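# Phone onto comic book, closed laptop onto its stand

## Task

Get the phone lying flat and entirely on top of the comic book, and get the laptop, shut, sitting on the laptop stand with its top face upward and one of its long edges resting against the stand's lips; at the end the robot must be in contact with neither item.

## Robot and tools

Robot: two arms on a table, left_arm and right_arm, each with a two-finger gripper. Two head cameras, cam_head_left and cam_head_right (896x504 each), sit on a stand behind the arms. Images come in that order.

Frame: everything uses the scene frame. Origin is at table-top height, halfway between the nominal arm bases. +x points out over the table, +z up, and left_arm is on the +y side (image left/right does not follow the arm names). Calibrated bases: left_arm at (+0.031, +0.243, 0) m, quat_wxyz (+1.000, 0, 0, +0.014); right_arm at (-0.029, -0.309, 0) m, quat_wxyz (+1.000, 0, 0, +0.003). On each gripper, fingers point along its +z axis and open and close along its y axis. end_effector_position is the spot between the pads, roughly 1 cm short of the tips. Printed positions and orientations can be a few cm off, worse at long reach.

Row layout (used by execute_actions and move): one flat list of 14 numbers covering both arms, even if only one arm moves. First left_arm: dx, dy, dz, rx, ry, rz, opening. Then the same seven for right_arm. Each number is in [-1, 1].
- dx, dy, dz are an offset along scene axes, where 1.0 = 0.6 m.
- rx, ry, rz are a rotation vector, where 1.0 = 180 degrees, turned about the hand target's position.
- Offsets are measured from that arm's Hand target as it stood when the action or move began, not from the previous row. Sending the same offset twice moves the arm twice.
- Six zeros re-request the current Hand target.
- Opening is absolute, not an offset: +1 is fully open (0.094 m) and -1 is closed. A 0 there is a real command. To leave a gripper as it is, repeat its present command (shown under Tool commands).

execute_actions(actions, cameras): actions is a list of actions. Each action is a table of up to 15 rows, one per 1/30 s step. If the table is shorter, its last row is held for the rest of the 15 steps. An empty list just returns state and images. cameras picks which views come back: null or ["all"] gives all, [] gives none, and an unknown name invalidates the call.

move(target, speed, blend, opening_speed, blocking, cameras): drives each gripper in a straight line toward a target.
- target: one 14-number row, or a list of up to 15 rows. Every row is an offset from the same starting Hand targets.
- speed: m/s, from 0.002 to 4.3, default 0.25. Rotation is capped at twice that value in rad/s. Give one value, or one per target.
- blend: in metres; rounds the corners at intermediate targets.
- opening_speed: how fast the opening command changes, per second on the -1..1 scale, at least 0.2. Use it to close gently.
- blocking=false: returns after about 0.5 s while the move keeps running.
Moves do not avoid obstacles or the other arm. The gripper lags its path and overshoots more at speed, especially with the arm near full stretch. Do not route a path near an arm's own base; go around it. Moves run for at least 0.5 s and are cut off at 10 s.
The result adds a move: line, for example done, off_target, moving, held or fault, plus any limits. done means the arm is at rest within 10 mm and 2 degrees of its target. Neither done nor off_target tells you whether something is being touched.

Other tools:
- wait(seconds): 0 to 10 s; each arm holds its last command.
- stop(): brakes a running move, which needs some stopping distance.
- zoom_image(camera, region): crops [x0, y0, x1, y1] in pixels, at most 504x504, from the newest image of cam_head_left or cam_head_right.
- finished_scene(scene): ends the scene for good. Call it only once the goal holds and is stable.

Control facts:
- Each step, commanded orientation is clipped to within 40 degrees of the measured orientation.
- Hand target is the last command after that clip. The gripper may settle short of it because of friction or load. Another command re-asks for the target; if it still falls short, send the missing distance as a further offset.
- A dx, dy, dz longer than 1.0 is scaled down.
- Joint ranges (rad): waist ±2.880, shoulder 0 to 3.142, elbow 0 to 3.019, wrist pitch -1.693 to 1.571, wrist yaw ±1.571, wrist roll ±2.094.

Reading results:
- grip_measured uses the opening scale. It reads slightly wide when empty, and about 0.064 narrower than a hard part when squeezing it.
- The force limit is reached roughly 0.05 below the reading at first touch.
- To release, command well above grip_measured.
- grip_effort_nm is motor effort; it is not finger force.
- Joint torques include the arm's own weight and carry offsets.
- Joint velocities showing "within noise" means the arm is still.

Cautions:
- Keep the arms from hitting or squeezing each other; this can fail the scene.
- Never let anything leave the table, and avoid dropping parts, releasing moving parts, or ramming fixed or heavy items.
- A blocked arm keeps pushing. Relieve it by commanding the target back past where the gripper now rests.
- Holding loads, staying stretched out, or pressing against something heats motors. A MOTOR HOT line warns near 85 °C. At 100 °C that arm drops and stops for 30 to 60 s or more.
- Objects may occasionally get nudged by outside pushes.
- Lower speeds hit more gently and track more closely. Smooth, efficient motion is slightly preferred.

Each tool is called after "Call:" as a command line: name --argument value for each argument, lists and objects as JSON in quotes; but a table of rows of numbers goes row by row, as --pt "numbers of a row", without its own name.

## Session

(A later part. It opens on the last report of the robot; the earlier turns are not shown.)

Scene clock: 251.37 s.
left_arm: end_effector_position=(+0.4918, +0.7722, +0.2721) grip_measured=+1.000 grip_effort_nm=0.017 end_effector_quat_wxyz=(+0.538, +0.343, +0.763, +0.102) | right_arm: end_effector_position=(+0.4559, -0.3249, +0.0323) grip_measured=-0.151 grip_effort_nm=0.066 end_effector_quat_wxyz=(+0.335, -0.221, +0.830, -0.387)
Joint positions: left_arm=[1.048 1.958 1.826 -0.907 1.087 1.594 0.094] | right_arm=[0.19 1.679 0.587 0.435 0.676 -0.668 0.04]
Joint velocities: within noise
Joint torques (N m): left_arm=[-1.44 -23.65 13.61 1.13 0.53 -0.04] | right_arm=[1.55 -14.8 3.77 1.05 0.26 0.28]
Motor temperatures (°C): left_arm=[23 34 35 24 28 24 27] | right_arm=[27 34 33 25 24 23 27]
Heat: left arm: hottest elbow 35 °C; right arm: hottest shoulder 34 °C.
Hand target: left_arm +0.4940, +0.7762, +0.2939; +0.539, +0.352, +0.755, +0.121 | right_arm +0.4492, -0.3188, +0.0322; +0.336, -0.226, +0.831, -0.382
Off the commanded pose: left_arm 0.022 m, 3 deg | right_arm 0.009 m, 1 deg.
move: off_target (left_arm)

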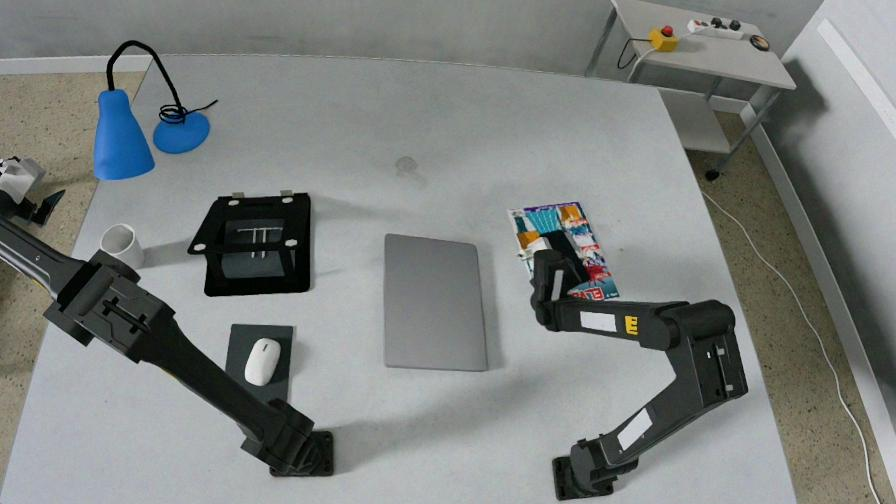

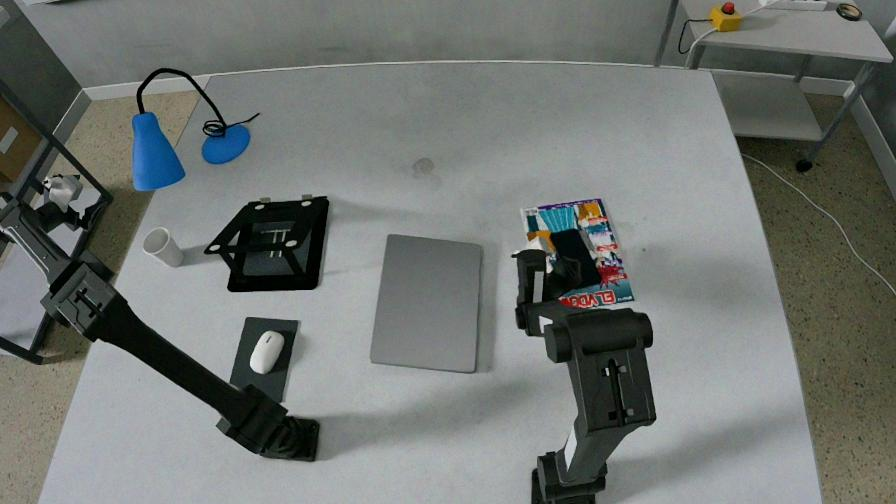

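Call:
move --target '[0,0,0,0,0,0,1, -0.06,0.05,0.01,0,0,0,-0.15]' --speed 0.15

Call:
zoom_image --camera "cam_head_right" --region '[500, 170, 680, 330]'

Call:
zoom_image --camera "cam_head_left" --region '[500, 170, 680, 330]'

Scene clock: 255.47 s.
left_arm: end_effector_position=(+0.4918, +0.7722, +0.2721) grip_measured=+1.000 grip_effort_nm=0.022 end_effector_quat_wxyz=(+0.538, +0.343, +0.763, +0.102) | right_arm: end_effector_position=(+0.4182, -0.2915, +0.0360) grip_measured=-0.151 grip_effort_nm=0.066 end_effector_quat_wxyz=(+0.334, -0.225, +0.830, -0.385)
Joint positions: left_arm=[1.048 1.958 1.826 -0.907 1.087 1.594 0.094] | right_arm=[0.307 1.605 0.52 0.361 0.759 -0.572 0.04]
Joint velocities: within noise
Joint torques (N m): left_arm=[-1.03 -23.24 13.82 1.18 0.53 -0.02] | right_arm=[1.26 -13.68 4.12 0.85 0.37 0.27]
Motor temperatures (°C): left_arm=[23 34 35 24 28 24 27] | right_arm=[27 34 32 25 24 23 26]
Heat: left arm: hottest elbow 35 °C; right arm: hottest shoulder 34 °C.
Hand target: left_arm +0.4940, +0.7762, +0.2939; +0.539, +0.352, +0.755, +0.121 | right_arm +0.4133, -0.2888, +0.0382; +0.336, -0.226, +0.831, -0.382
Off the commanded pose: left_arm 0.022 m, 3 deg | right_arm 0.006 m, 0 deg.
move: off_target (left_arm)

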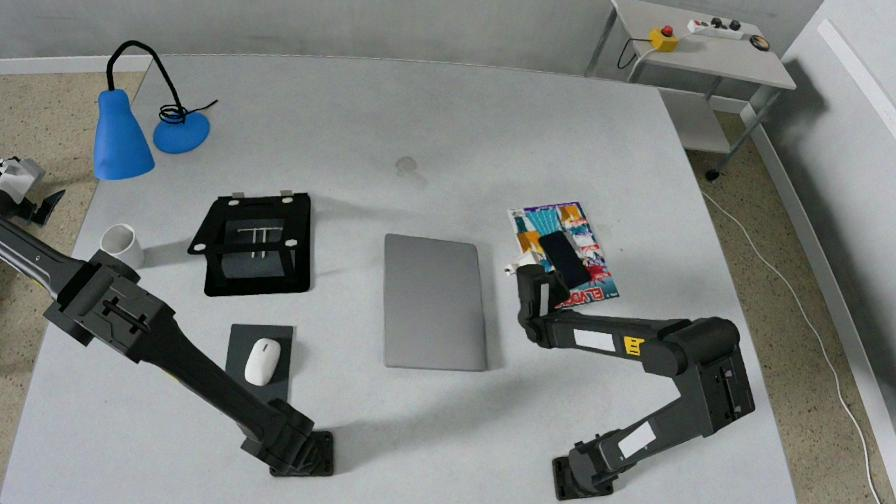

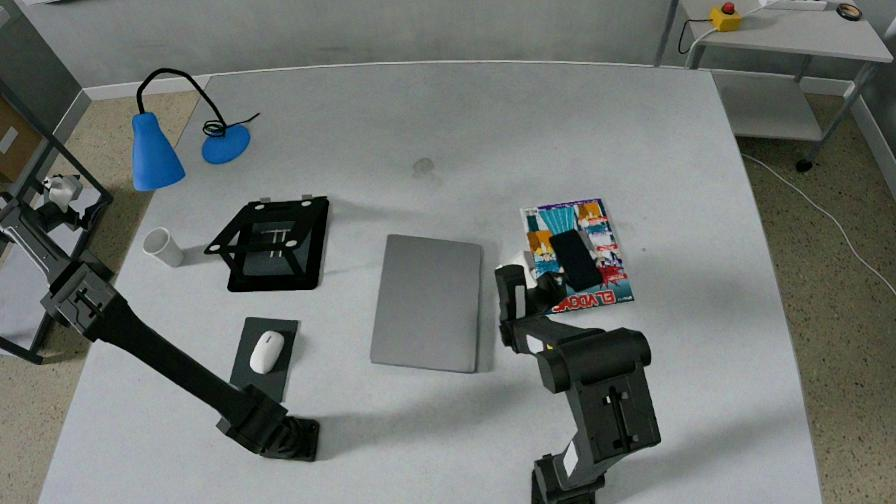

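Scaled by 2.800.

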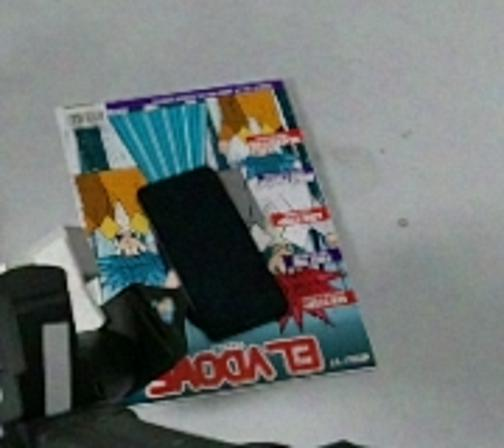

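Scaled by 2.800.

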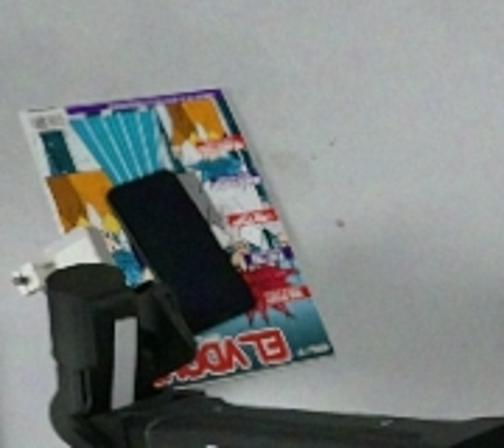

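Call:
move --pt "-0.1 -0.5 0 -0.0336 0.0967 -0.1136 0.5 -0.06 0.02 0.25 0 0 0 -0.95" --pt "-0.273 -0.935 -0.15 -0.0673 0.1934 -0.2272 -0.95 -0.138 0.03 0.27 0.2199 0.2128 0.3584 -0.95" --speed 0.4

Scene clock: 397.37 s.
left_arm: end_effector_position=(+0.3328, +0.2205, +0.2035) grip_measured=-0.947 grip_effort_nm=-0.085 end_effector_quat_wxyz=(+0.334, +0.547, +0.722, -0.260) | right_arm: end_effector_position=(+0.3111, -0.2631, +0.1850) grip_measured=-0.949 grip_effort_nm=-0.081 end_effector_quat_wxyz=(+0.251, -0.601, +0.722, +0.233)
Joint positions: left_arm=[0.352 1.166 0.855 -1.403 0.865 1.744 0.002] | right_arm=[-0.2 1.267 0.948 -1.307 -0.696 -1.604 0.002]
Joint velocities: within noise
Joint torques (N m): left_arm=[-2.96 -9.7 8.66 0.55 0.52 -0.09] | right_arm=[-0.32 -8.59 12.07 -0.35 -0.5 0.07]
Motor temperatures (°C): left_arm=[23 34 36 24 28 24 26] | right_arm=[27 34 32 25 24 23 25]
Heat: left arm: hottest elbow 36 °C; right arm: hottest shoulder 34 °C.
Hand target: left_arm +0.3302, +0.2151, +0.2041; +0.335, +0.552, +0.719, -0.258 | right_arm +0.3305, -0.2707, +0.2000; +0.262, -0.604, +0.720, +0.220
Off the commanded pose: left_arm 0.006 m, 1 deg | right_arm 0.026 m, 2 deg.
move: off_target (right_arm)

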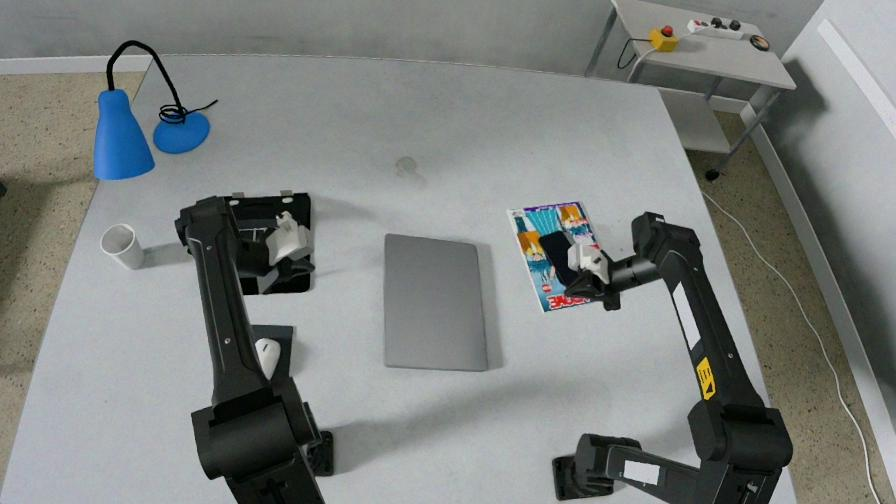

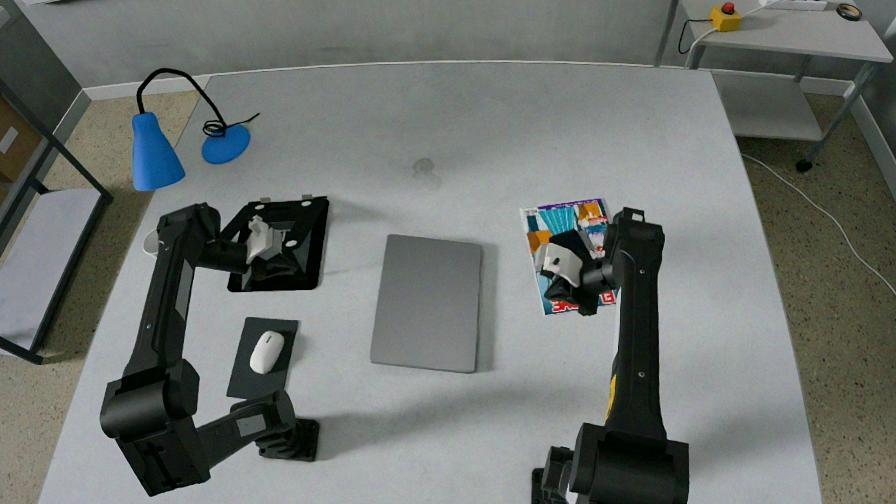

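Call:
zoom_image --camera "cam_head_left" --region '[220, 200, 360, 300]'

Call:
zoom_image --camera "cam_head_left" --region '[500, 200, 680, 330]'

Scaled by 3.600.

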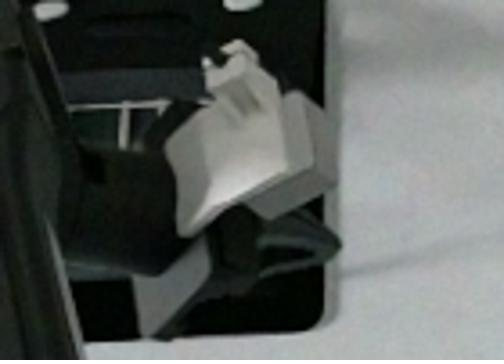

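Scaled by 2.800.

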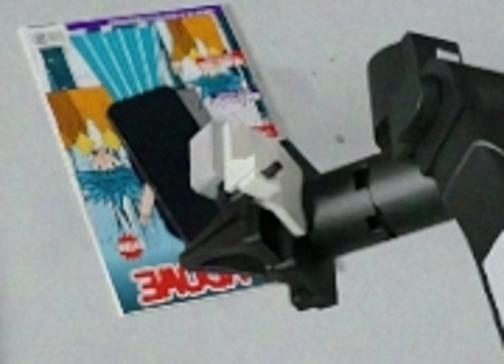

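Call:
move --pt "0 -0.117 -0.05 0 0 0 -0.95 0.033 0.1 -0.05 0 0 0 -0.95" --pt "0 -0.117 -0.25 0 0 0 -0.95 0.033 0.125 -0.233 0 0 0 -0.95" --speed 0.25

Call:
zoom_image --camera "cam_head_left" --region '[290, 220, 550, 390]'

Call:
zoom_image --camera "cam_head_right" --region '[290, 220, 550, 390]'

Scene clock: 425.63 s.
left_arm: end_effector_position=(+0.3331, +0.1494, +0.0591) grip_measured=-0.948 grip_effort_nm=-0.085 end_effector_quat_wxyz=(+0.340, +0.551, +0.719, -0.253) | right_arm: end_effector_position=(+0.3530, -0.2005, +0.0684) grip_measured=-0.949 grip_effort_nm=-0.081 end_effector_quat_wxyz=(+0.269, -0.603, +0.720, +0.215)
Joint positions: left_arm=[0.105 1.299 0.513 -0.615 0.863 1.362 0.002] | right_arm=[-0.008 1.468 0.789 -0.728 -0.686 -1.338 0.002]
Joint velocities: within noise
Joint torques (N m): left_arm=[-3.02 -6.83 6.83 0.96 0.4 -0.07] | right_arm=[1.49 -10.99 6.16 0.7 -0.35 0.19]
Motor temperatures (°C): left_arm=[23 31 35 24 28 24 26] | right_arm=[27 33 36 25 24 23 25]
Heat: left arm: hottest elbow 35 °C; right arm: hottest elbow 36 °C.
Hand target: left_arm +0.3303, +0.1449, +0.0541; +0.335, +0.552, +0.718, -0.258 | right_arm +0.3503, -0.1958, +0.0603; +0.262, -0.604, +0.720, +0.220
Off the commanded pose: left_arm 0.007 m, 1 deg | right_arm 0.010 m, 1 deg.
move: done

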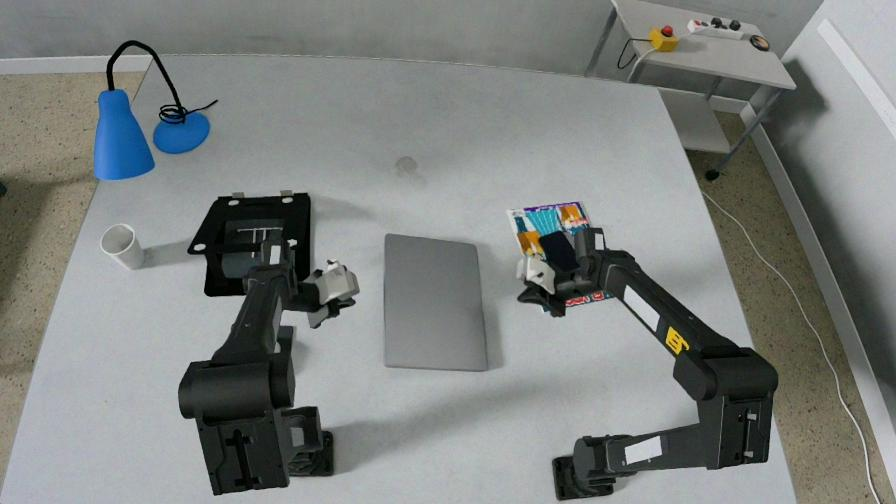

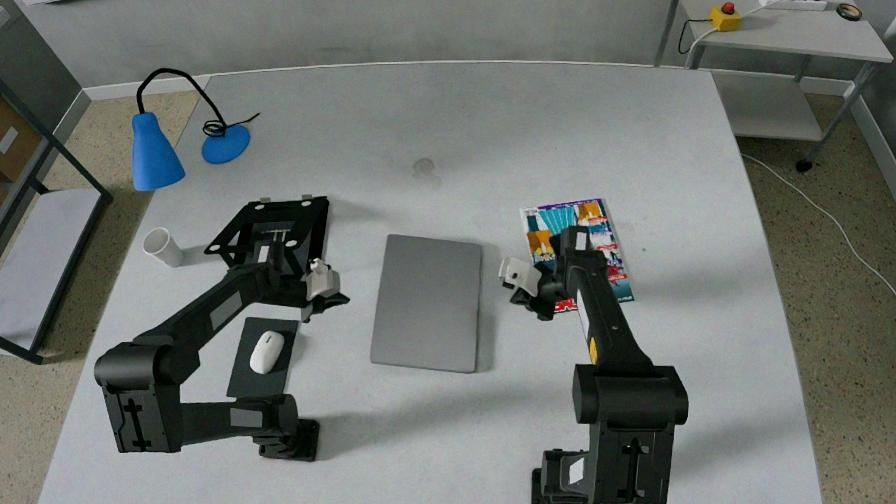

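Scaled by 1.938.

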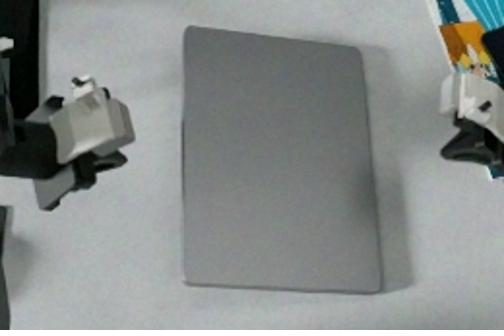

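Scaled by 1.938.

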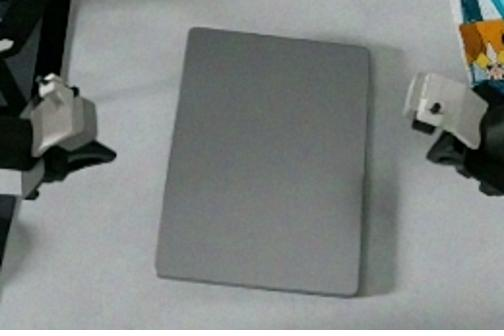

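Call:
move --target '[-0.008,-0.068,-0.05,0,0,0,-0.95, -0.008,0.083,-0.058,0,0,0,-0.95]' --speed 0.12

Call:
zoom_image --camera "cam_head_left" --region '[290, 220, 550, 390]'

Call:
zoom_image --camera "cam_head_right" --region '[290, 220, 550, 390]'

Scene clock: 433.63 s.
left_arm: end_effector_position=(+0.3301, +0.1085, +0.0291) grip_measured=-0.948 grip_effort_nm=-0.076 end_effector_quat_wxyz=(+0.340, +0.551, +0.719, -0.253) | right_arm: end_effector_position=(+0.3516, -0.1488, +0.0368) grip_measured=-0.949 grip_effort_nm=-0.081 end_effector_quat_wxyz=(+0.272, -0.604, +0.717, +0.214)
Joint positions: left_arm=[-0.048 1.358 0.434 -0.31 0.825 1.139 0.002] | right_arm=[0.134 1.525 0.733 -0.5 -0.658 -1.164 0.002]
Joint velocities: within noise
Joint torques (N m): left_arm=[-3.08 -7.18 5.86 1.39 0.3 -0.07] | right_arm=[1.26 -11.05 5.33 1.03 -0.32 0.2]
Motor temperatures (°C): left_arm=[23 30 35 24 28 24 26] | right_arm=[27 33 36 25 24 23 25]
Heat: left arm: hottest elbow 35 °C; right arm: hottest elbow 36 °C.
Hand target: left_arm +0.3255, +0.1042, +0.0240; +0.335, +0.552, +0.719, -0.257 | right_arm +0.3455, -0.1459, +0.0255; +0.262, -0.604, +0.720, +0.220
Off the commanded pose: left_arm 0.008 m, 1 deg | right_arm 0.013 m, 1 deg.
move: off_target (right_arm)

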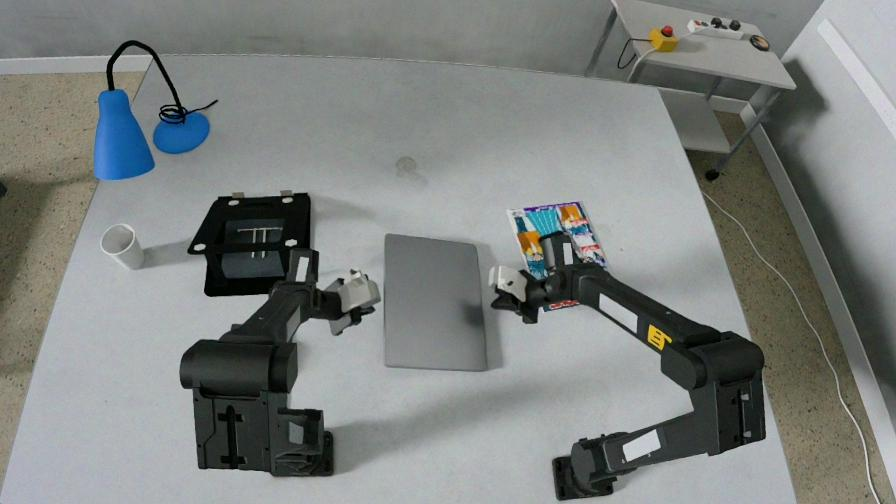

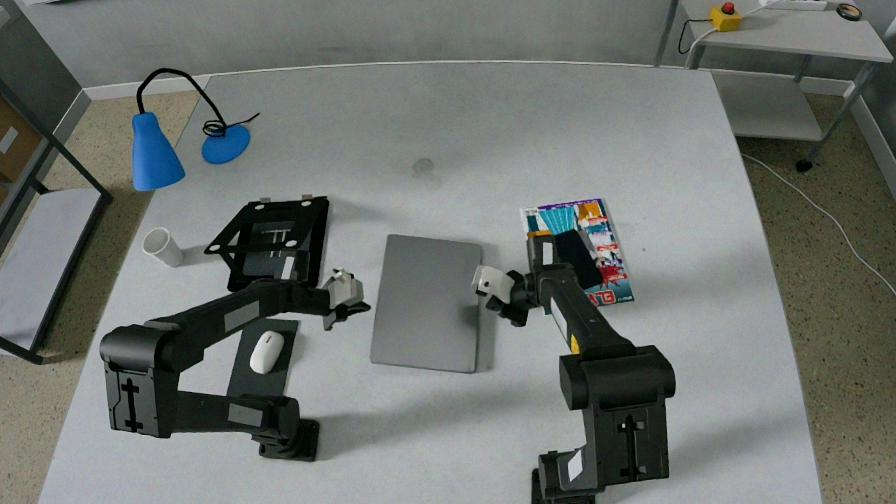

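Scaled by 1.938.

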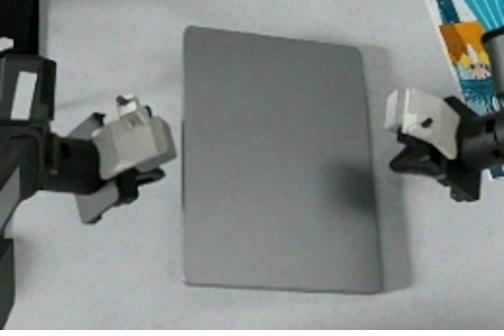

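Scaled by 1.938.

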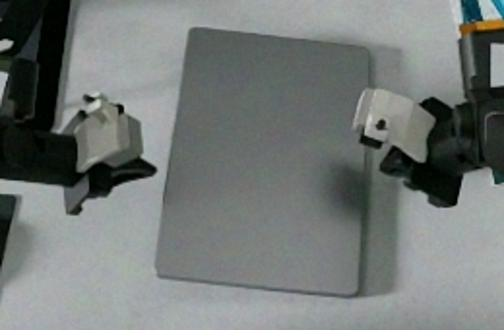

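Call:
move --target '[0,0,-0.02,0,0,0,-0.95, 0,0,-0.022,0,0,0,-0.95]' --speed 0.06 --cameras '[]'

Call:
move --target '[0,0,-0.015,0,0,0,-0.95, 0,0,-0.015,0,0,0,-0.95]' --speed 0.06 --cameras '[]'

Scene clock: 437.10 s.
left_arm: end_effector_position=(+0.3299, +0.1084, +0.0167) grip_measured=-0.948 grip_effort_nm=-0.081 end_effector_quat_wxyz=(+0.340, +0.550, +0.719, -0.254) | right_arm: end_effector_position=(+0.3517, -0.1489, +0.0234) grip_measured=-0.949 grip_effort_nm=-0.081 end_effector_quat_wxyz=(+0.272, -0.604, +0.718, +0.214)
Joint positions: left_arm=[-0.049 1.403 0.423 -0.254 0.825 1.138 0.002] | right_arm=[0.134 1.557 0.722 -0.456 -0.658 -1.164 0.002]
Joint velocities: within noise
Joint torques (N m): left_arm=[-2.43 -8.64 5.75 1.43 0.36 -0.11] | right_arm=[1.2 -11.11 5.12 1.14 -0.32 0.22]
Motor temperatures (°C): left_arm=[23 30 34 24 28 24 26] | right_arm=[27 33 36 25 24 23 25]
Heat: left arm: hottest elbow 34 °C; right arm: hottest elbow 36 °C.
Hand target: left_arm +0.3253, +0.1041, +0.0119; +0.335, +0.552, +0.719, -0.258 | right_arm +0.3455, -0.1460, +0.0123; +0.262, -0.604, +0.720, +0.220
Off the commanded pose: left_arm 0.008 m, 1 deg | right_arm 0.013 m, 1 deg.
move: off_target (right_arm)
No camera images: "cameras" was empty.

Scene clock: 438.03 s.
left_arm: end_effector_position=(+0.3324, +0.1080, +0.0115) grip_measured=-0.948 grip_effort_nm=-0.081 end_effector_quat_wxyz=(+0.344, +0.552, +0.717, -0.252) | right_arm: end_effector_position=(+0.3525, -0.1487, +0.0156) grip_measured=-0.949 grip_effort_nm=-0.076 end_effector_quat_wxyz=(+0.273, -0.604, +0.717, +0.214)
Joint positions: left_arm=[-0.049 1.429 0.42 -0.214 0.828 1.138 0.002] | right_arm=[0.134 1.578 0.716 -0.427 -0.658 -1.164 0.002]
Joint velocities: within noise
Joint torques (N m): left_arm=[-2.84 -6.95 5.12 1.4 0.29 -0.08] | right_arm=[1.26 -11.4 4.94 1.02 -0.32 0.22]
Motor temperatures (°C): left_arm=[23 30 34 24 28 24 26] | right_arm=[27 33 36 25 24 23 25]
Heat: left arm: hottest elbow 34 °C; right arm: hottest elbow 36 °C.
Hand target: left_arm +0.3253, +0.1041, +0.0030; +0.335, +0.552, +0.719, -0.258 | right_arm +0.3455, -0.1459, +0.0034; +0.262, -0.603, +0.720, +0.220
Off the commanded pose: left_arm 0.012 m, 1 deg | right_arm 0.014 m, 1 deg.
move: off_target (left_arm, right_arm)
No camera images: "cameras" was empty.

Call:
move --target '[0,-0.04,0.008,0,0,0,-0.95, 0,0.037,-0.003,0,0,0,-0.95]' --speed 0.04

Call:
zoom_image --camera "cam_head_left" --region '[290, 220, 550, 390]'

Call:
zoom_image --camera "cam_head_right" --region '[290, 220, 550, 390]'

Scene clock: 442.53 s.
left_arm: end_effector_position=(+0.3325, +0.0843, +0.0118) grip_measured=-0.948 grip_effort_nm=-0.076 end_effector_quat_wxyz=(+0.340, +0.550, +0.719, -0.255) | right_arm: end_effector_position=(+0.3538, -0.1303, +0.0155) grip_measured=-0.949 grip_effort_nm=-0.081 end_effector_quat_wxyz=(+0.274, -0.601, +0.720, +0.213)
Joint positions: left_arm=[-0.137 1.429 0.413 -0.132 0.796 1.016 0.002] | right_arm=[0.184 1.581 0.716 -0.381 -0.641 -1.092 0.002]
Joint velocities: within noise
Joint torques (N m): left_arm=[-3.08 -8.7 4.94 1.46 0.15 -0.08] | right_arm=[1.9 -10.87 4.97 1.24 -0.31 0.2]
Motor temperatures (°C): left_arm=[23 30 34 24 28 24 26] | right_arm=[27 33 36 25 24 23 25]
Heat: left arm: hottest elbow 34 °C; right arm: hottest elbow 36 °C.
Hand target: left_arm +0.3253, +0.0801, +0.0078; +0.335, +0.552, +0.718, -0.258 | right_arm +0.3456, -0.1238, +0.0015; +0.262, -0.603, +0.720, +0.220
Off the commanded pose: left_arm 0.009 m, 1 deg | right_arm 0.018 m, 2 deg.
move: off_target (right_arm)

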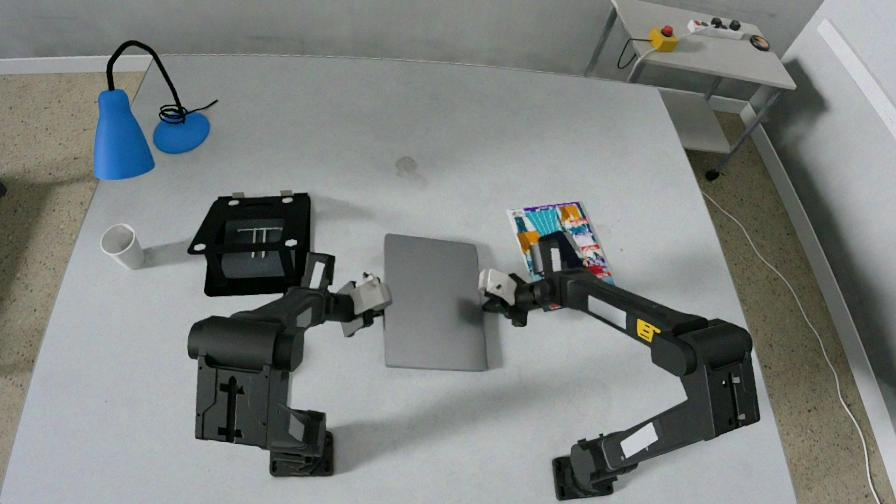

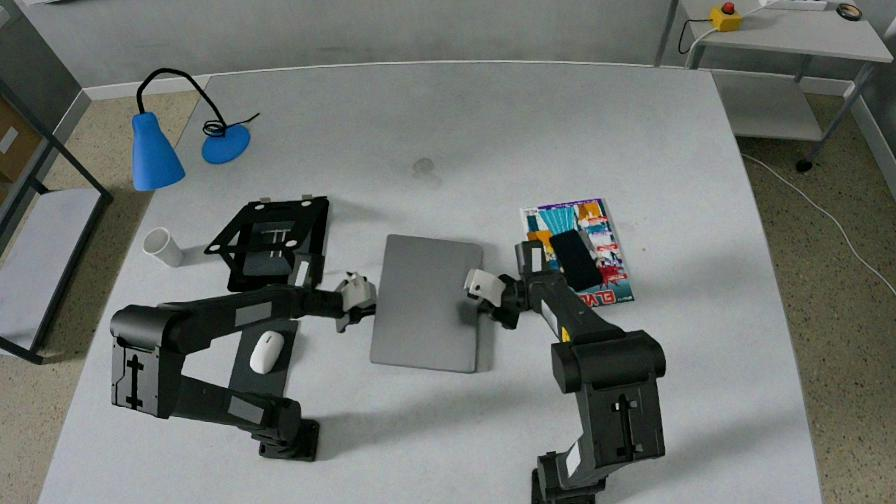

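Scaled by 1.938.

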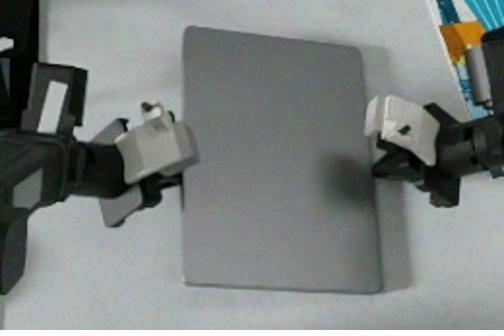

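Scaled by 1.938.

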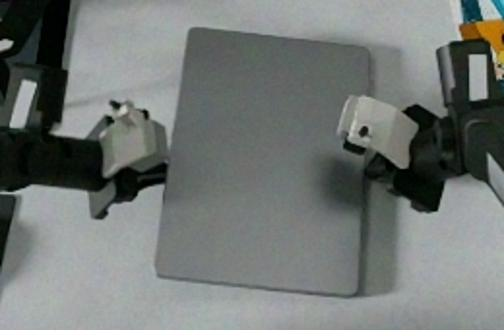

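Call:
move --target '[0,-0.05,0.003,0,0,0,-0.95, 0,0.05,0,0,0,0,-0.95]' --speed 0.06

Call:
zoom_image --camera "cam_head_left" --region '[290, 220, 550, 390]'

Scene clock: 446.27 s.
left_arm: end_effector_position=(+0.3343, +0.0773, +0.0122) grip_measured=-0.949 grip_effort_nm=-0.037 end_effector_quat_wxyz=(+0.340, +0.527, +0.739, -0.244) | right_arm: end_effector_position=(+0.3575, -0.1258, +0.0151) grip_measured=-0.949 grip_effort_nm=-0.076 end_effector_quat_wxyz=(+0.268, -0.580, +0.742, +0.205)
Joint positions: left_arm=[-0.18 1.409 0.392 -0.058 0.741 0.891 0.002] | right_arm=[0.206 1.577 0.716 -0.356 -0.603 -1.003 0.002]
Joint velocities: within noise
Joint torques (N m): left_arm=[-7.82 -7.53 6.53 2.03 0.43 -0.11] | right_arm=[5.66 -10.17 5.44 2.17 -0.76 0.25]
Motor temperatures (°C): left_arm=[23 29 34 24 28 24 26] | right_arm=[27 33 35 25 24 23 25]
Heat: left arm: hottest elbow 34 °C; right arm: hottest elbow 35 °C.
Hand target: left_arm +0.3253, +0.0501, +0.0095; +0.335, +0.552, +0.719, -0.258 | right_arm +0.3456, -0.0937, +0.0016; +0.262, -0.603, +0.720, +0.220
Off the commanded pose: left_arm 0.029 m, 4 deg | right_arm 0.037 m, 4 deg.
move: off_target (left_arm, right_arm)

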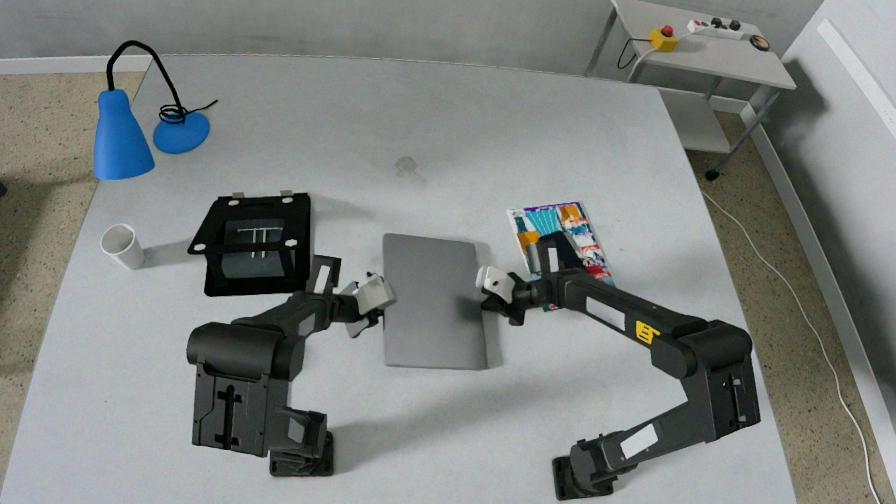

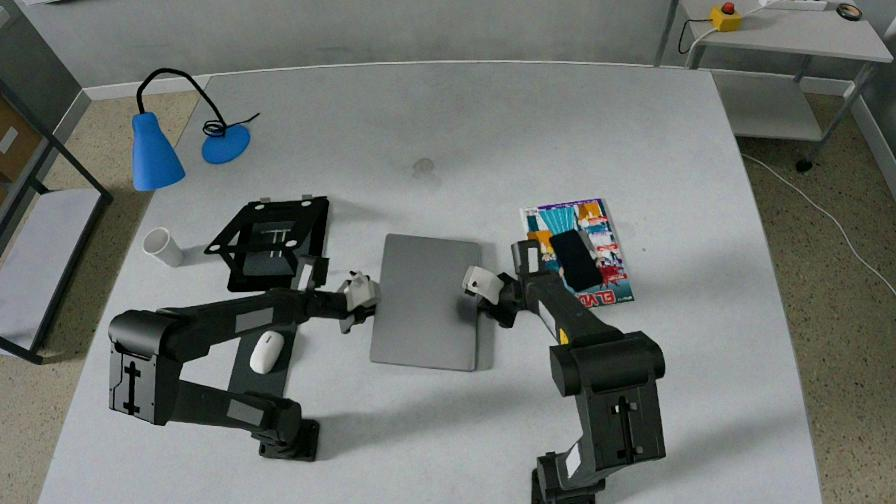

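Scaled by 1.938.

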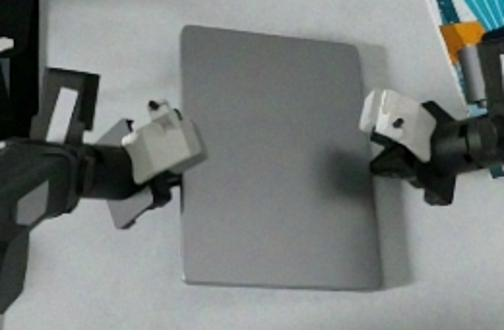

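Call:
move --target '[0,-0.02,0.07,0,0,0,-0.95, 0,0.02,0,0,0,0,-0.95]' --speed 0.06

Call:
zoom_image --camera "cam_head_left" --region '[290, 220, 550, 390]'

Call:
zoom_image --camera "cam_head_right" --region '[290, 220, 550, 390]'

Scene clock: 449.93 s.
left_arm: end_effector_position=(+0.3155, +0.0722, +0.0214) grip_measured=-0.949 grip_effort_nm=-0.032 end_effector_quat_wxyz=(+0.303, +0.522, +0.759, -0.244) | right_arm: end_effector_position=(+0.3643, -0.1253, +0.0151) grip_measured=-0.949 grip_effort_nm=-0.056 end_effector_quat_wxyz=(+0.273, -0.572, +0.750, +0.191)
Joint positions: left_arm=[-0.229 1.315 0.392 -0.198 0.684 0.842 0.002] | right_arm=[0.215 1.576 0.716 -0.325 -0.572 -0.969 0.002]
Joint velocities: within noise
Joint torques (N m): left_arm=[-7.06 -10.75 10.62 1.43 1.84 -0.07] | right_arm=[7 -9.93 5.72 1.69 -1.44 0.18]
Motor temperatures (°C): left_arm=[23 29 34 24 28 24 26] | right_arm=[27 33 35 25 25 23 25]
Heat: left arm: hottest elbow 34 °C; right arm: hottest elbow 35 °C.
Hand target: left_arm +0.3254, +0.0381, +0.0515; +0.335, +0.552, +0.719, -0.258 | right_arm +0.3455, -0.0818, +0.0015; +0.262, -0.603, +0.720, +0.220
Off the commanded pose: left_arm 0.047 m, 7 deg | right_arm 0.049 m, 6 deg.
move: off_target (left_arm, right_arm)

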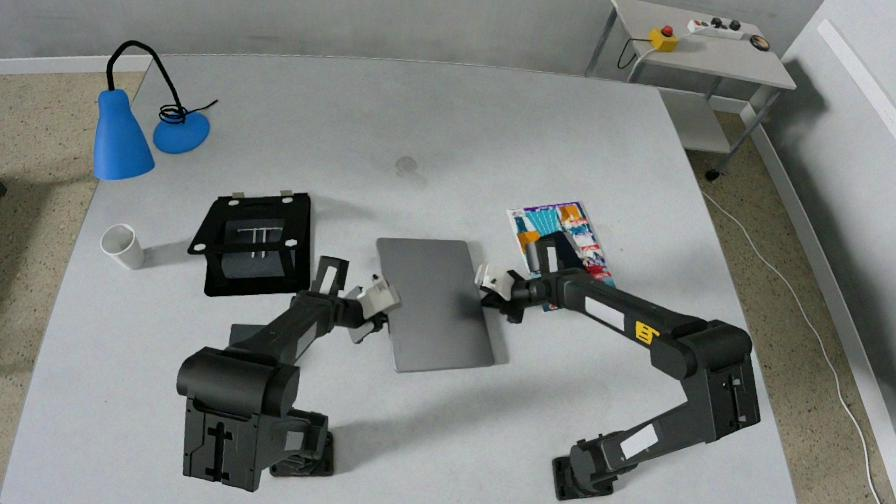

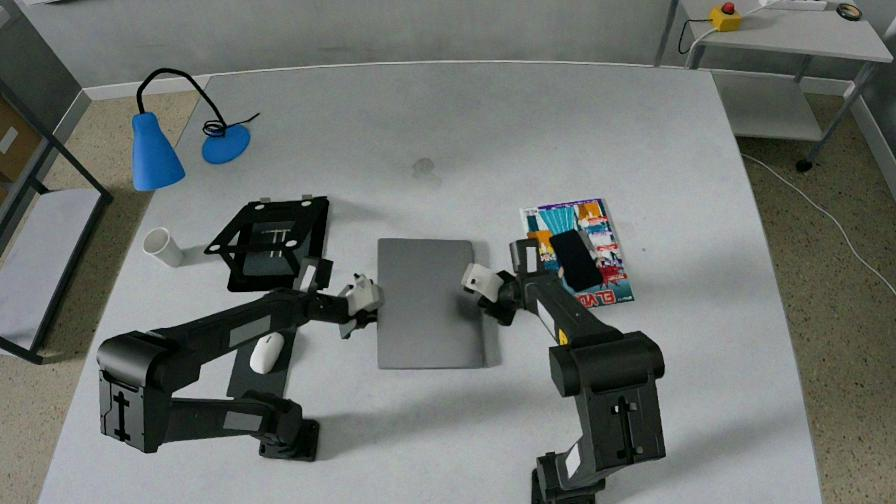

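Scaled by 1.938.

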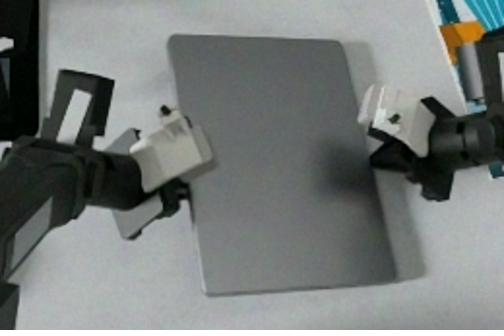

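Scaled by 1.938.

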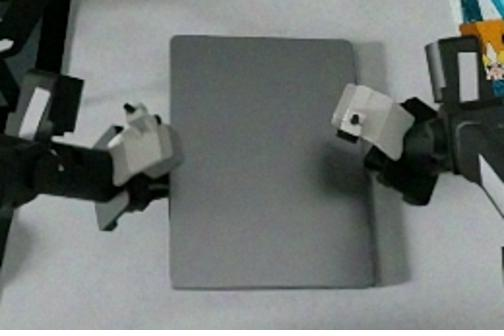

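Call:
move --target '[0.05,-0.01,0.06,0,0,0,-0.95, 0,0.01,0,0,0,0,-0.95]' --speed 0.08

Call:
zoom_image --camera "cam_head_left" --region '[290, 220, 550, 390]'

Call:
zoom_image --camera "cam_head_right" --region '[290, 220, 550, 390]'

Scene clock: 454.63 s.
left_arm: end_effector_position=(+0.2959, +0.0694, +0.0295) grip_measured=-0.949 grip_effort_nm=-0.032 end_effector_quat_wxyz=(+0.260, +0.519, +0.769, -0.269) | right_arm: end_effector_position=(+0.3666, -0.1215, +0.0153) grip_measured=-0.950 grip_effort_nm=-0.037 end_effector_quat_wxyz=(+0.276, -0.572, +0.750, +0.184)
Joint positions: left_arm=[-0.246 1.268 0.414 -0.364 0.696 0.841 0.002] | right_arm=[0.227 1.576 0.716 -0.307 -0.558 -0.954 0.002]
Joint velocities: within noise
Joint torques (N m): left_arm=[-5.83 -9.88 19.17 1.58 1.72 -0.02] | right_arm=[7.18 -9.93 5.96 1.39 -1.75 0.2]
Motor temperatures (°C): left_arm=[23 29 34 24 29 24 26] | right_arm=[27 33 35 25 26 23 25]
Heat: left arm: hottest elbow 34 °C; right arm: hottest elbow 35 °C.
Hand target: left_arm +0.3554, +0.0321, +0.0876; +0.335, +0.552, +0.719, -0.258 | right_arm +0.3455, -0.0758, +0.0015; +0.262, -0.603, +0.720, +0.220
Off the commanded pose: left_arm 0.091 m, 11 deg | right_arm 0.052 m, 7 deg.
move: off_target (left_arm, right_arm)

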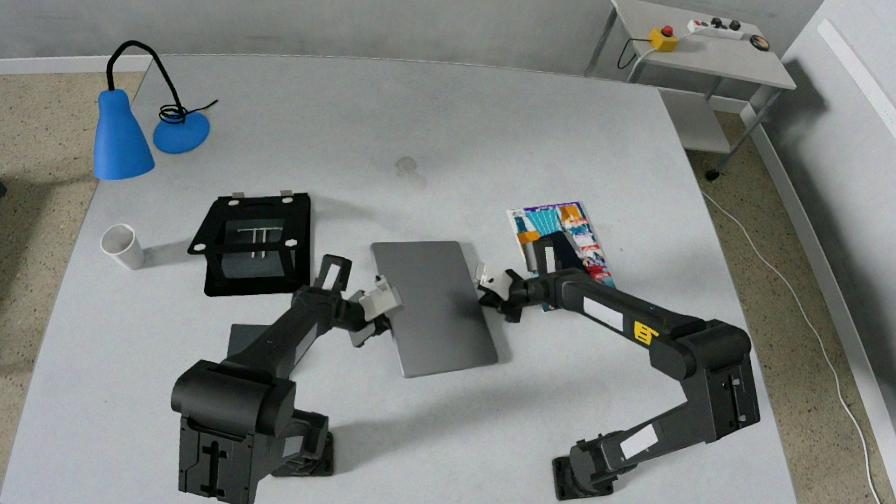

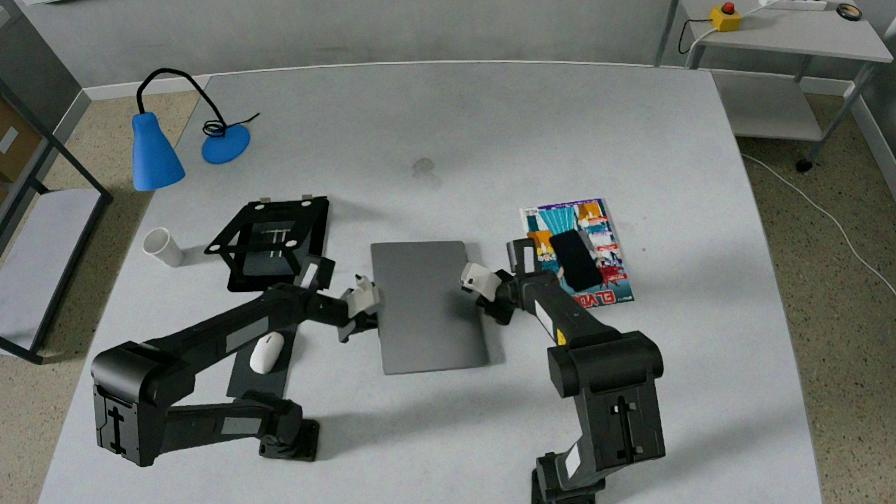

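Scaled by 1.938.

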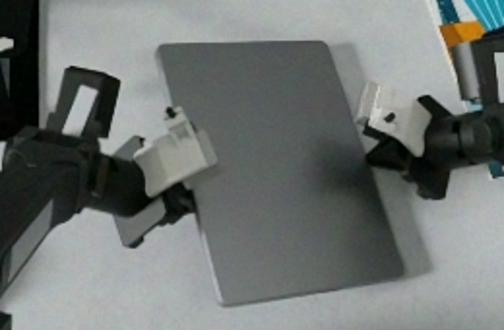

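Scaled by 1.938.

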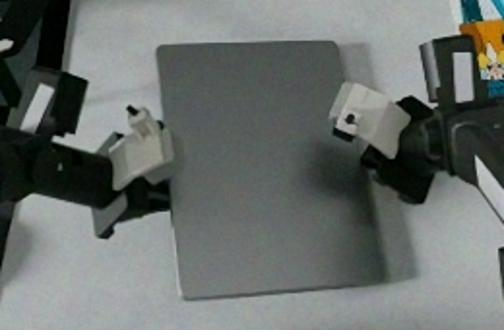

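Call:
zoom_image --camera "cam_head_left" --region '[340, 270, 440, 350]'

Call:
zoom_image --camera "cam_head_right" --region '[330, 270, 430, 350]'

Call:
zoom_image --camera "cam_head_right" --region '[430, 240, 530, 320]'

Call:
zoom_image --camera "cam_head_left" --region '[440, 240, 540, 320]'

Scaled by 5.040.

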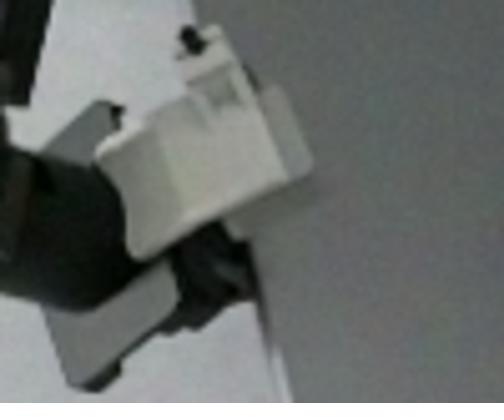

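Scaled by 5.040.

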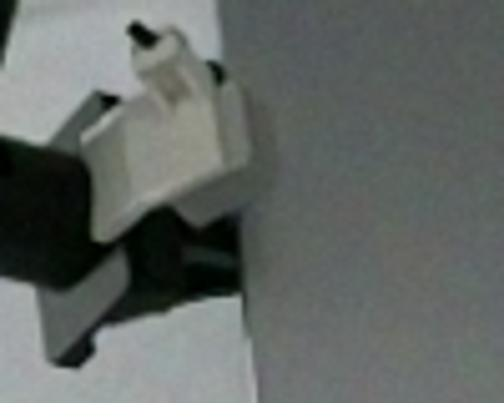

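Scaled by 5.040.

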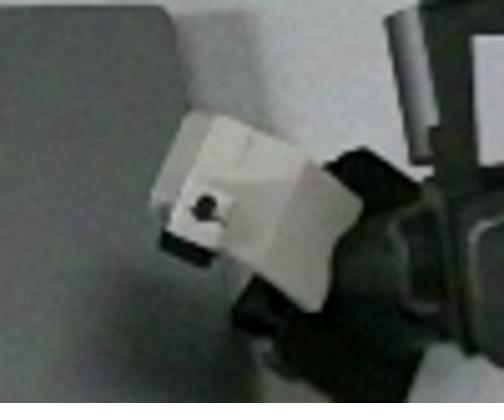

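Scaled by 5.040.

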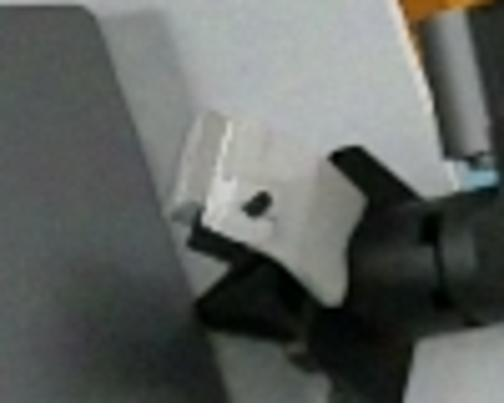

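Call:
move --pt "-0.099 0.0715 -0.121 0 0 0 -0.95 0 -0.065 0 0 0 0 -0.95" --pt "-0.109 0.197 -0.096 0 0 0 -0.95 0 -0.08 0 0 0 0 -0.95" --pt "-0.109 0.28 0.02 0 0 0 -0.95 0 -0.1 0 0 0 0 -0.95" --speed 0.12

Call:
zoom_image --camera "cam_head_left" --region '[290, 220, 550, 390]'

Call:
zoom_image --camera "cam_head_right" --region '[290, 220, 550, 390]'

Scene clock: 514.33 s.
left_arm: end_effector_position=(+0.2685, +0.1885, +0.0824) grip_measured=-0.949 grip_effort_nm=-0.032 end_effector_quat_wxyz=(+0.319, +0.545, +0.723, -0.280) | right_arm: end_effector_position=(+0.3541, -0.1280, +0.0155) grip_measured=-0.950 grip_effort_nm=-0.027 end_effector_quat_wxyz=(+0.279, -0.609, +0.711, +0.213)
Joint positions: left_arm=[0.323 1.18 0.5 -1.067 0.864 1.726 0.002] | right_arm=[0.187 1.585 0.716 -0.373 -0.65 -1.113 0.002]
Joint velocities: within noise
Joint torques (N m): left_arm=[-0.44 -5.95 12.88 -0.28 0.51 0.12] | right_arm=[-0.38 -11.4 4.85 0.2 -0.34 0.09]
Motor temperatures (°C): left_arm=[23 28 45 24 33 23 26] | right_arm=[27 33 34 25 31 23 25]
Heat: left arm: hottest elbow 45 °C; right arm: hottest elbow 34 °C.
Hand target: left_arm +0.2899, +0.2001, +0.0995; +0.335, +0.552, +0.719, -0.258 | right_arm +0.3456, -0.1358, +0.0015; +0.262, -0.603, +0.720, +0.220
Off the commanded pose: left_arm 0.030 m, 3 deg | right_arm 0.018 m, 3 deg.
move: off_target (left_arm, right_arm)

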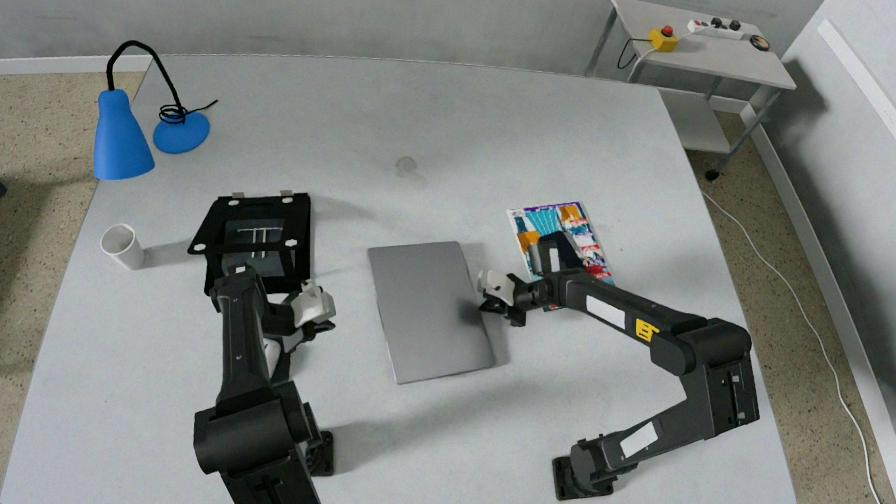

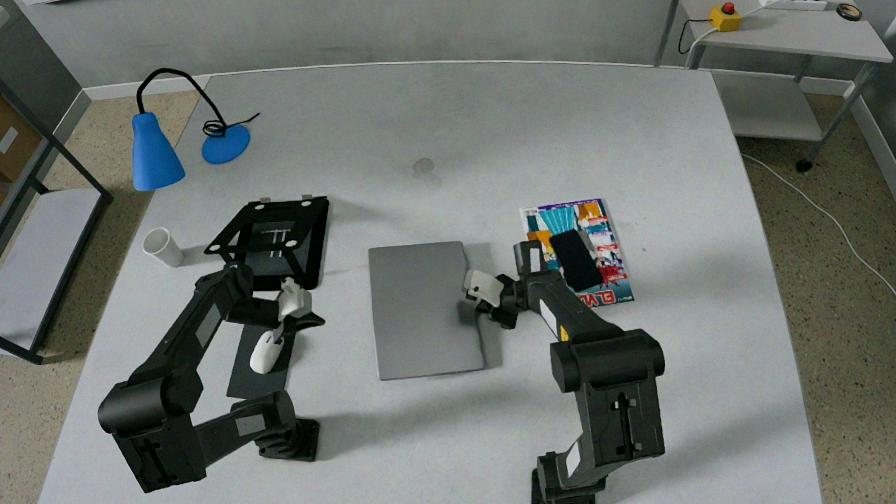

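Scaled by 1.938.

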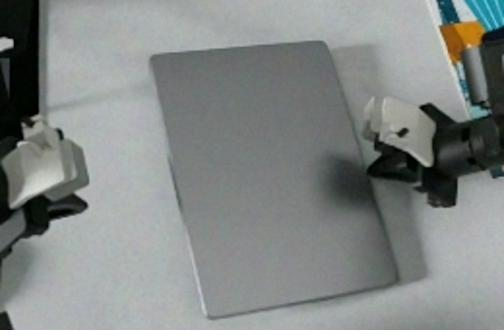

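Scaled by 1.938.

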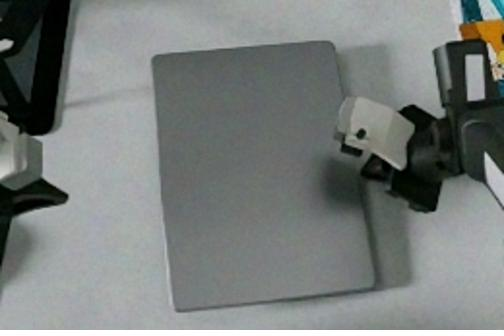

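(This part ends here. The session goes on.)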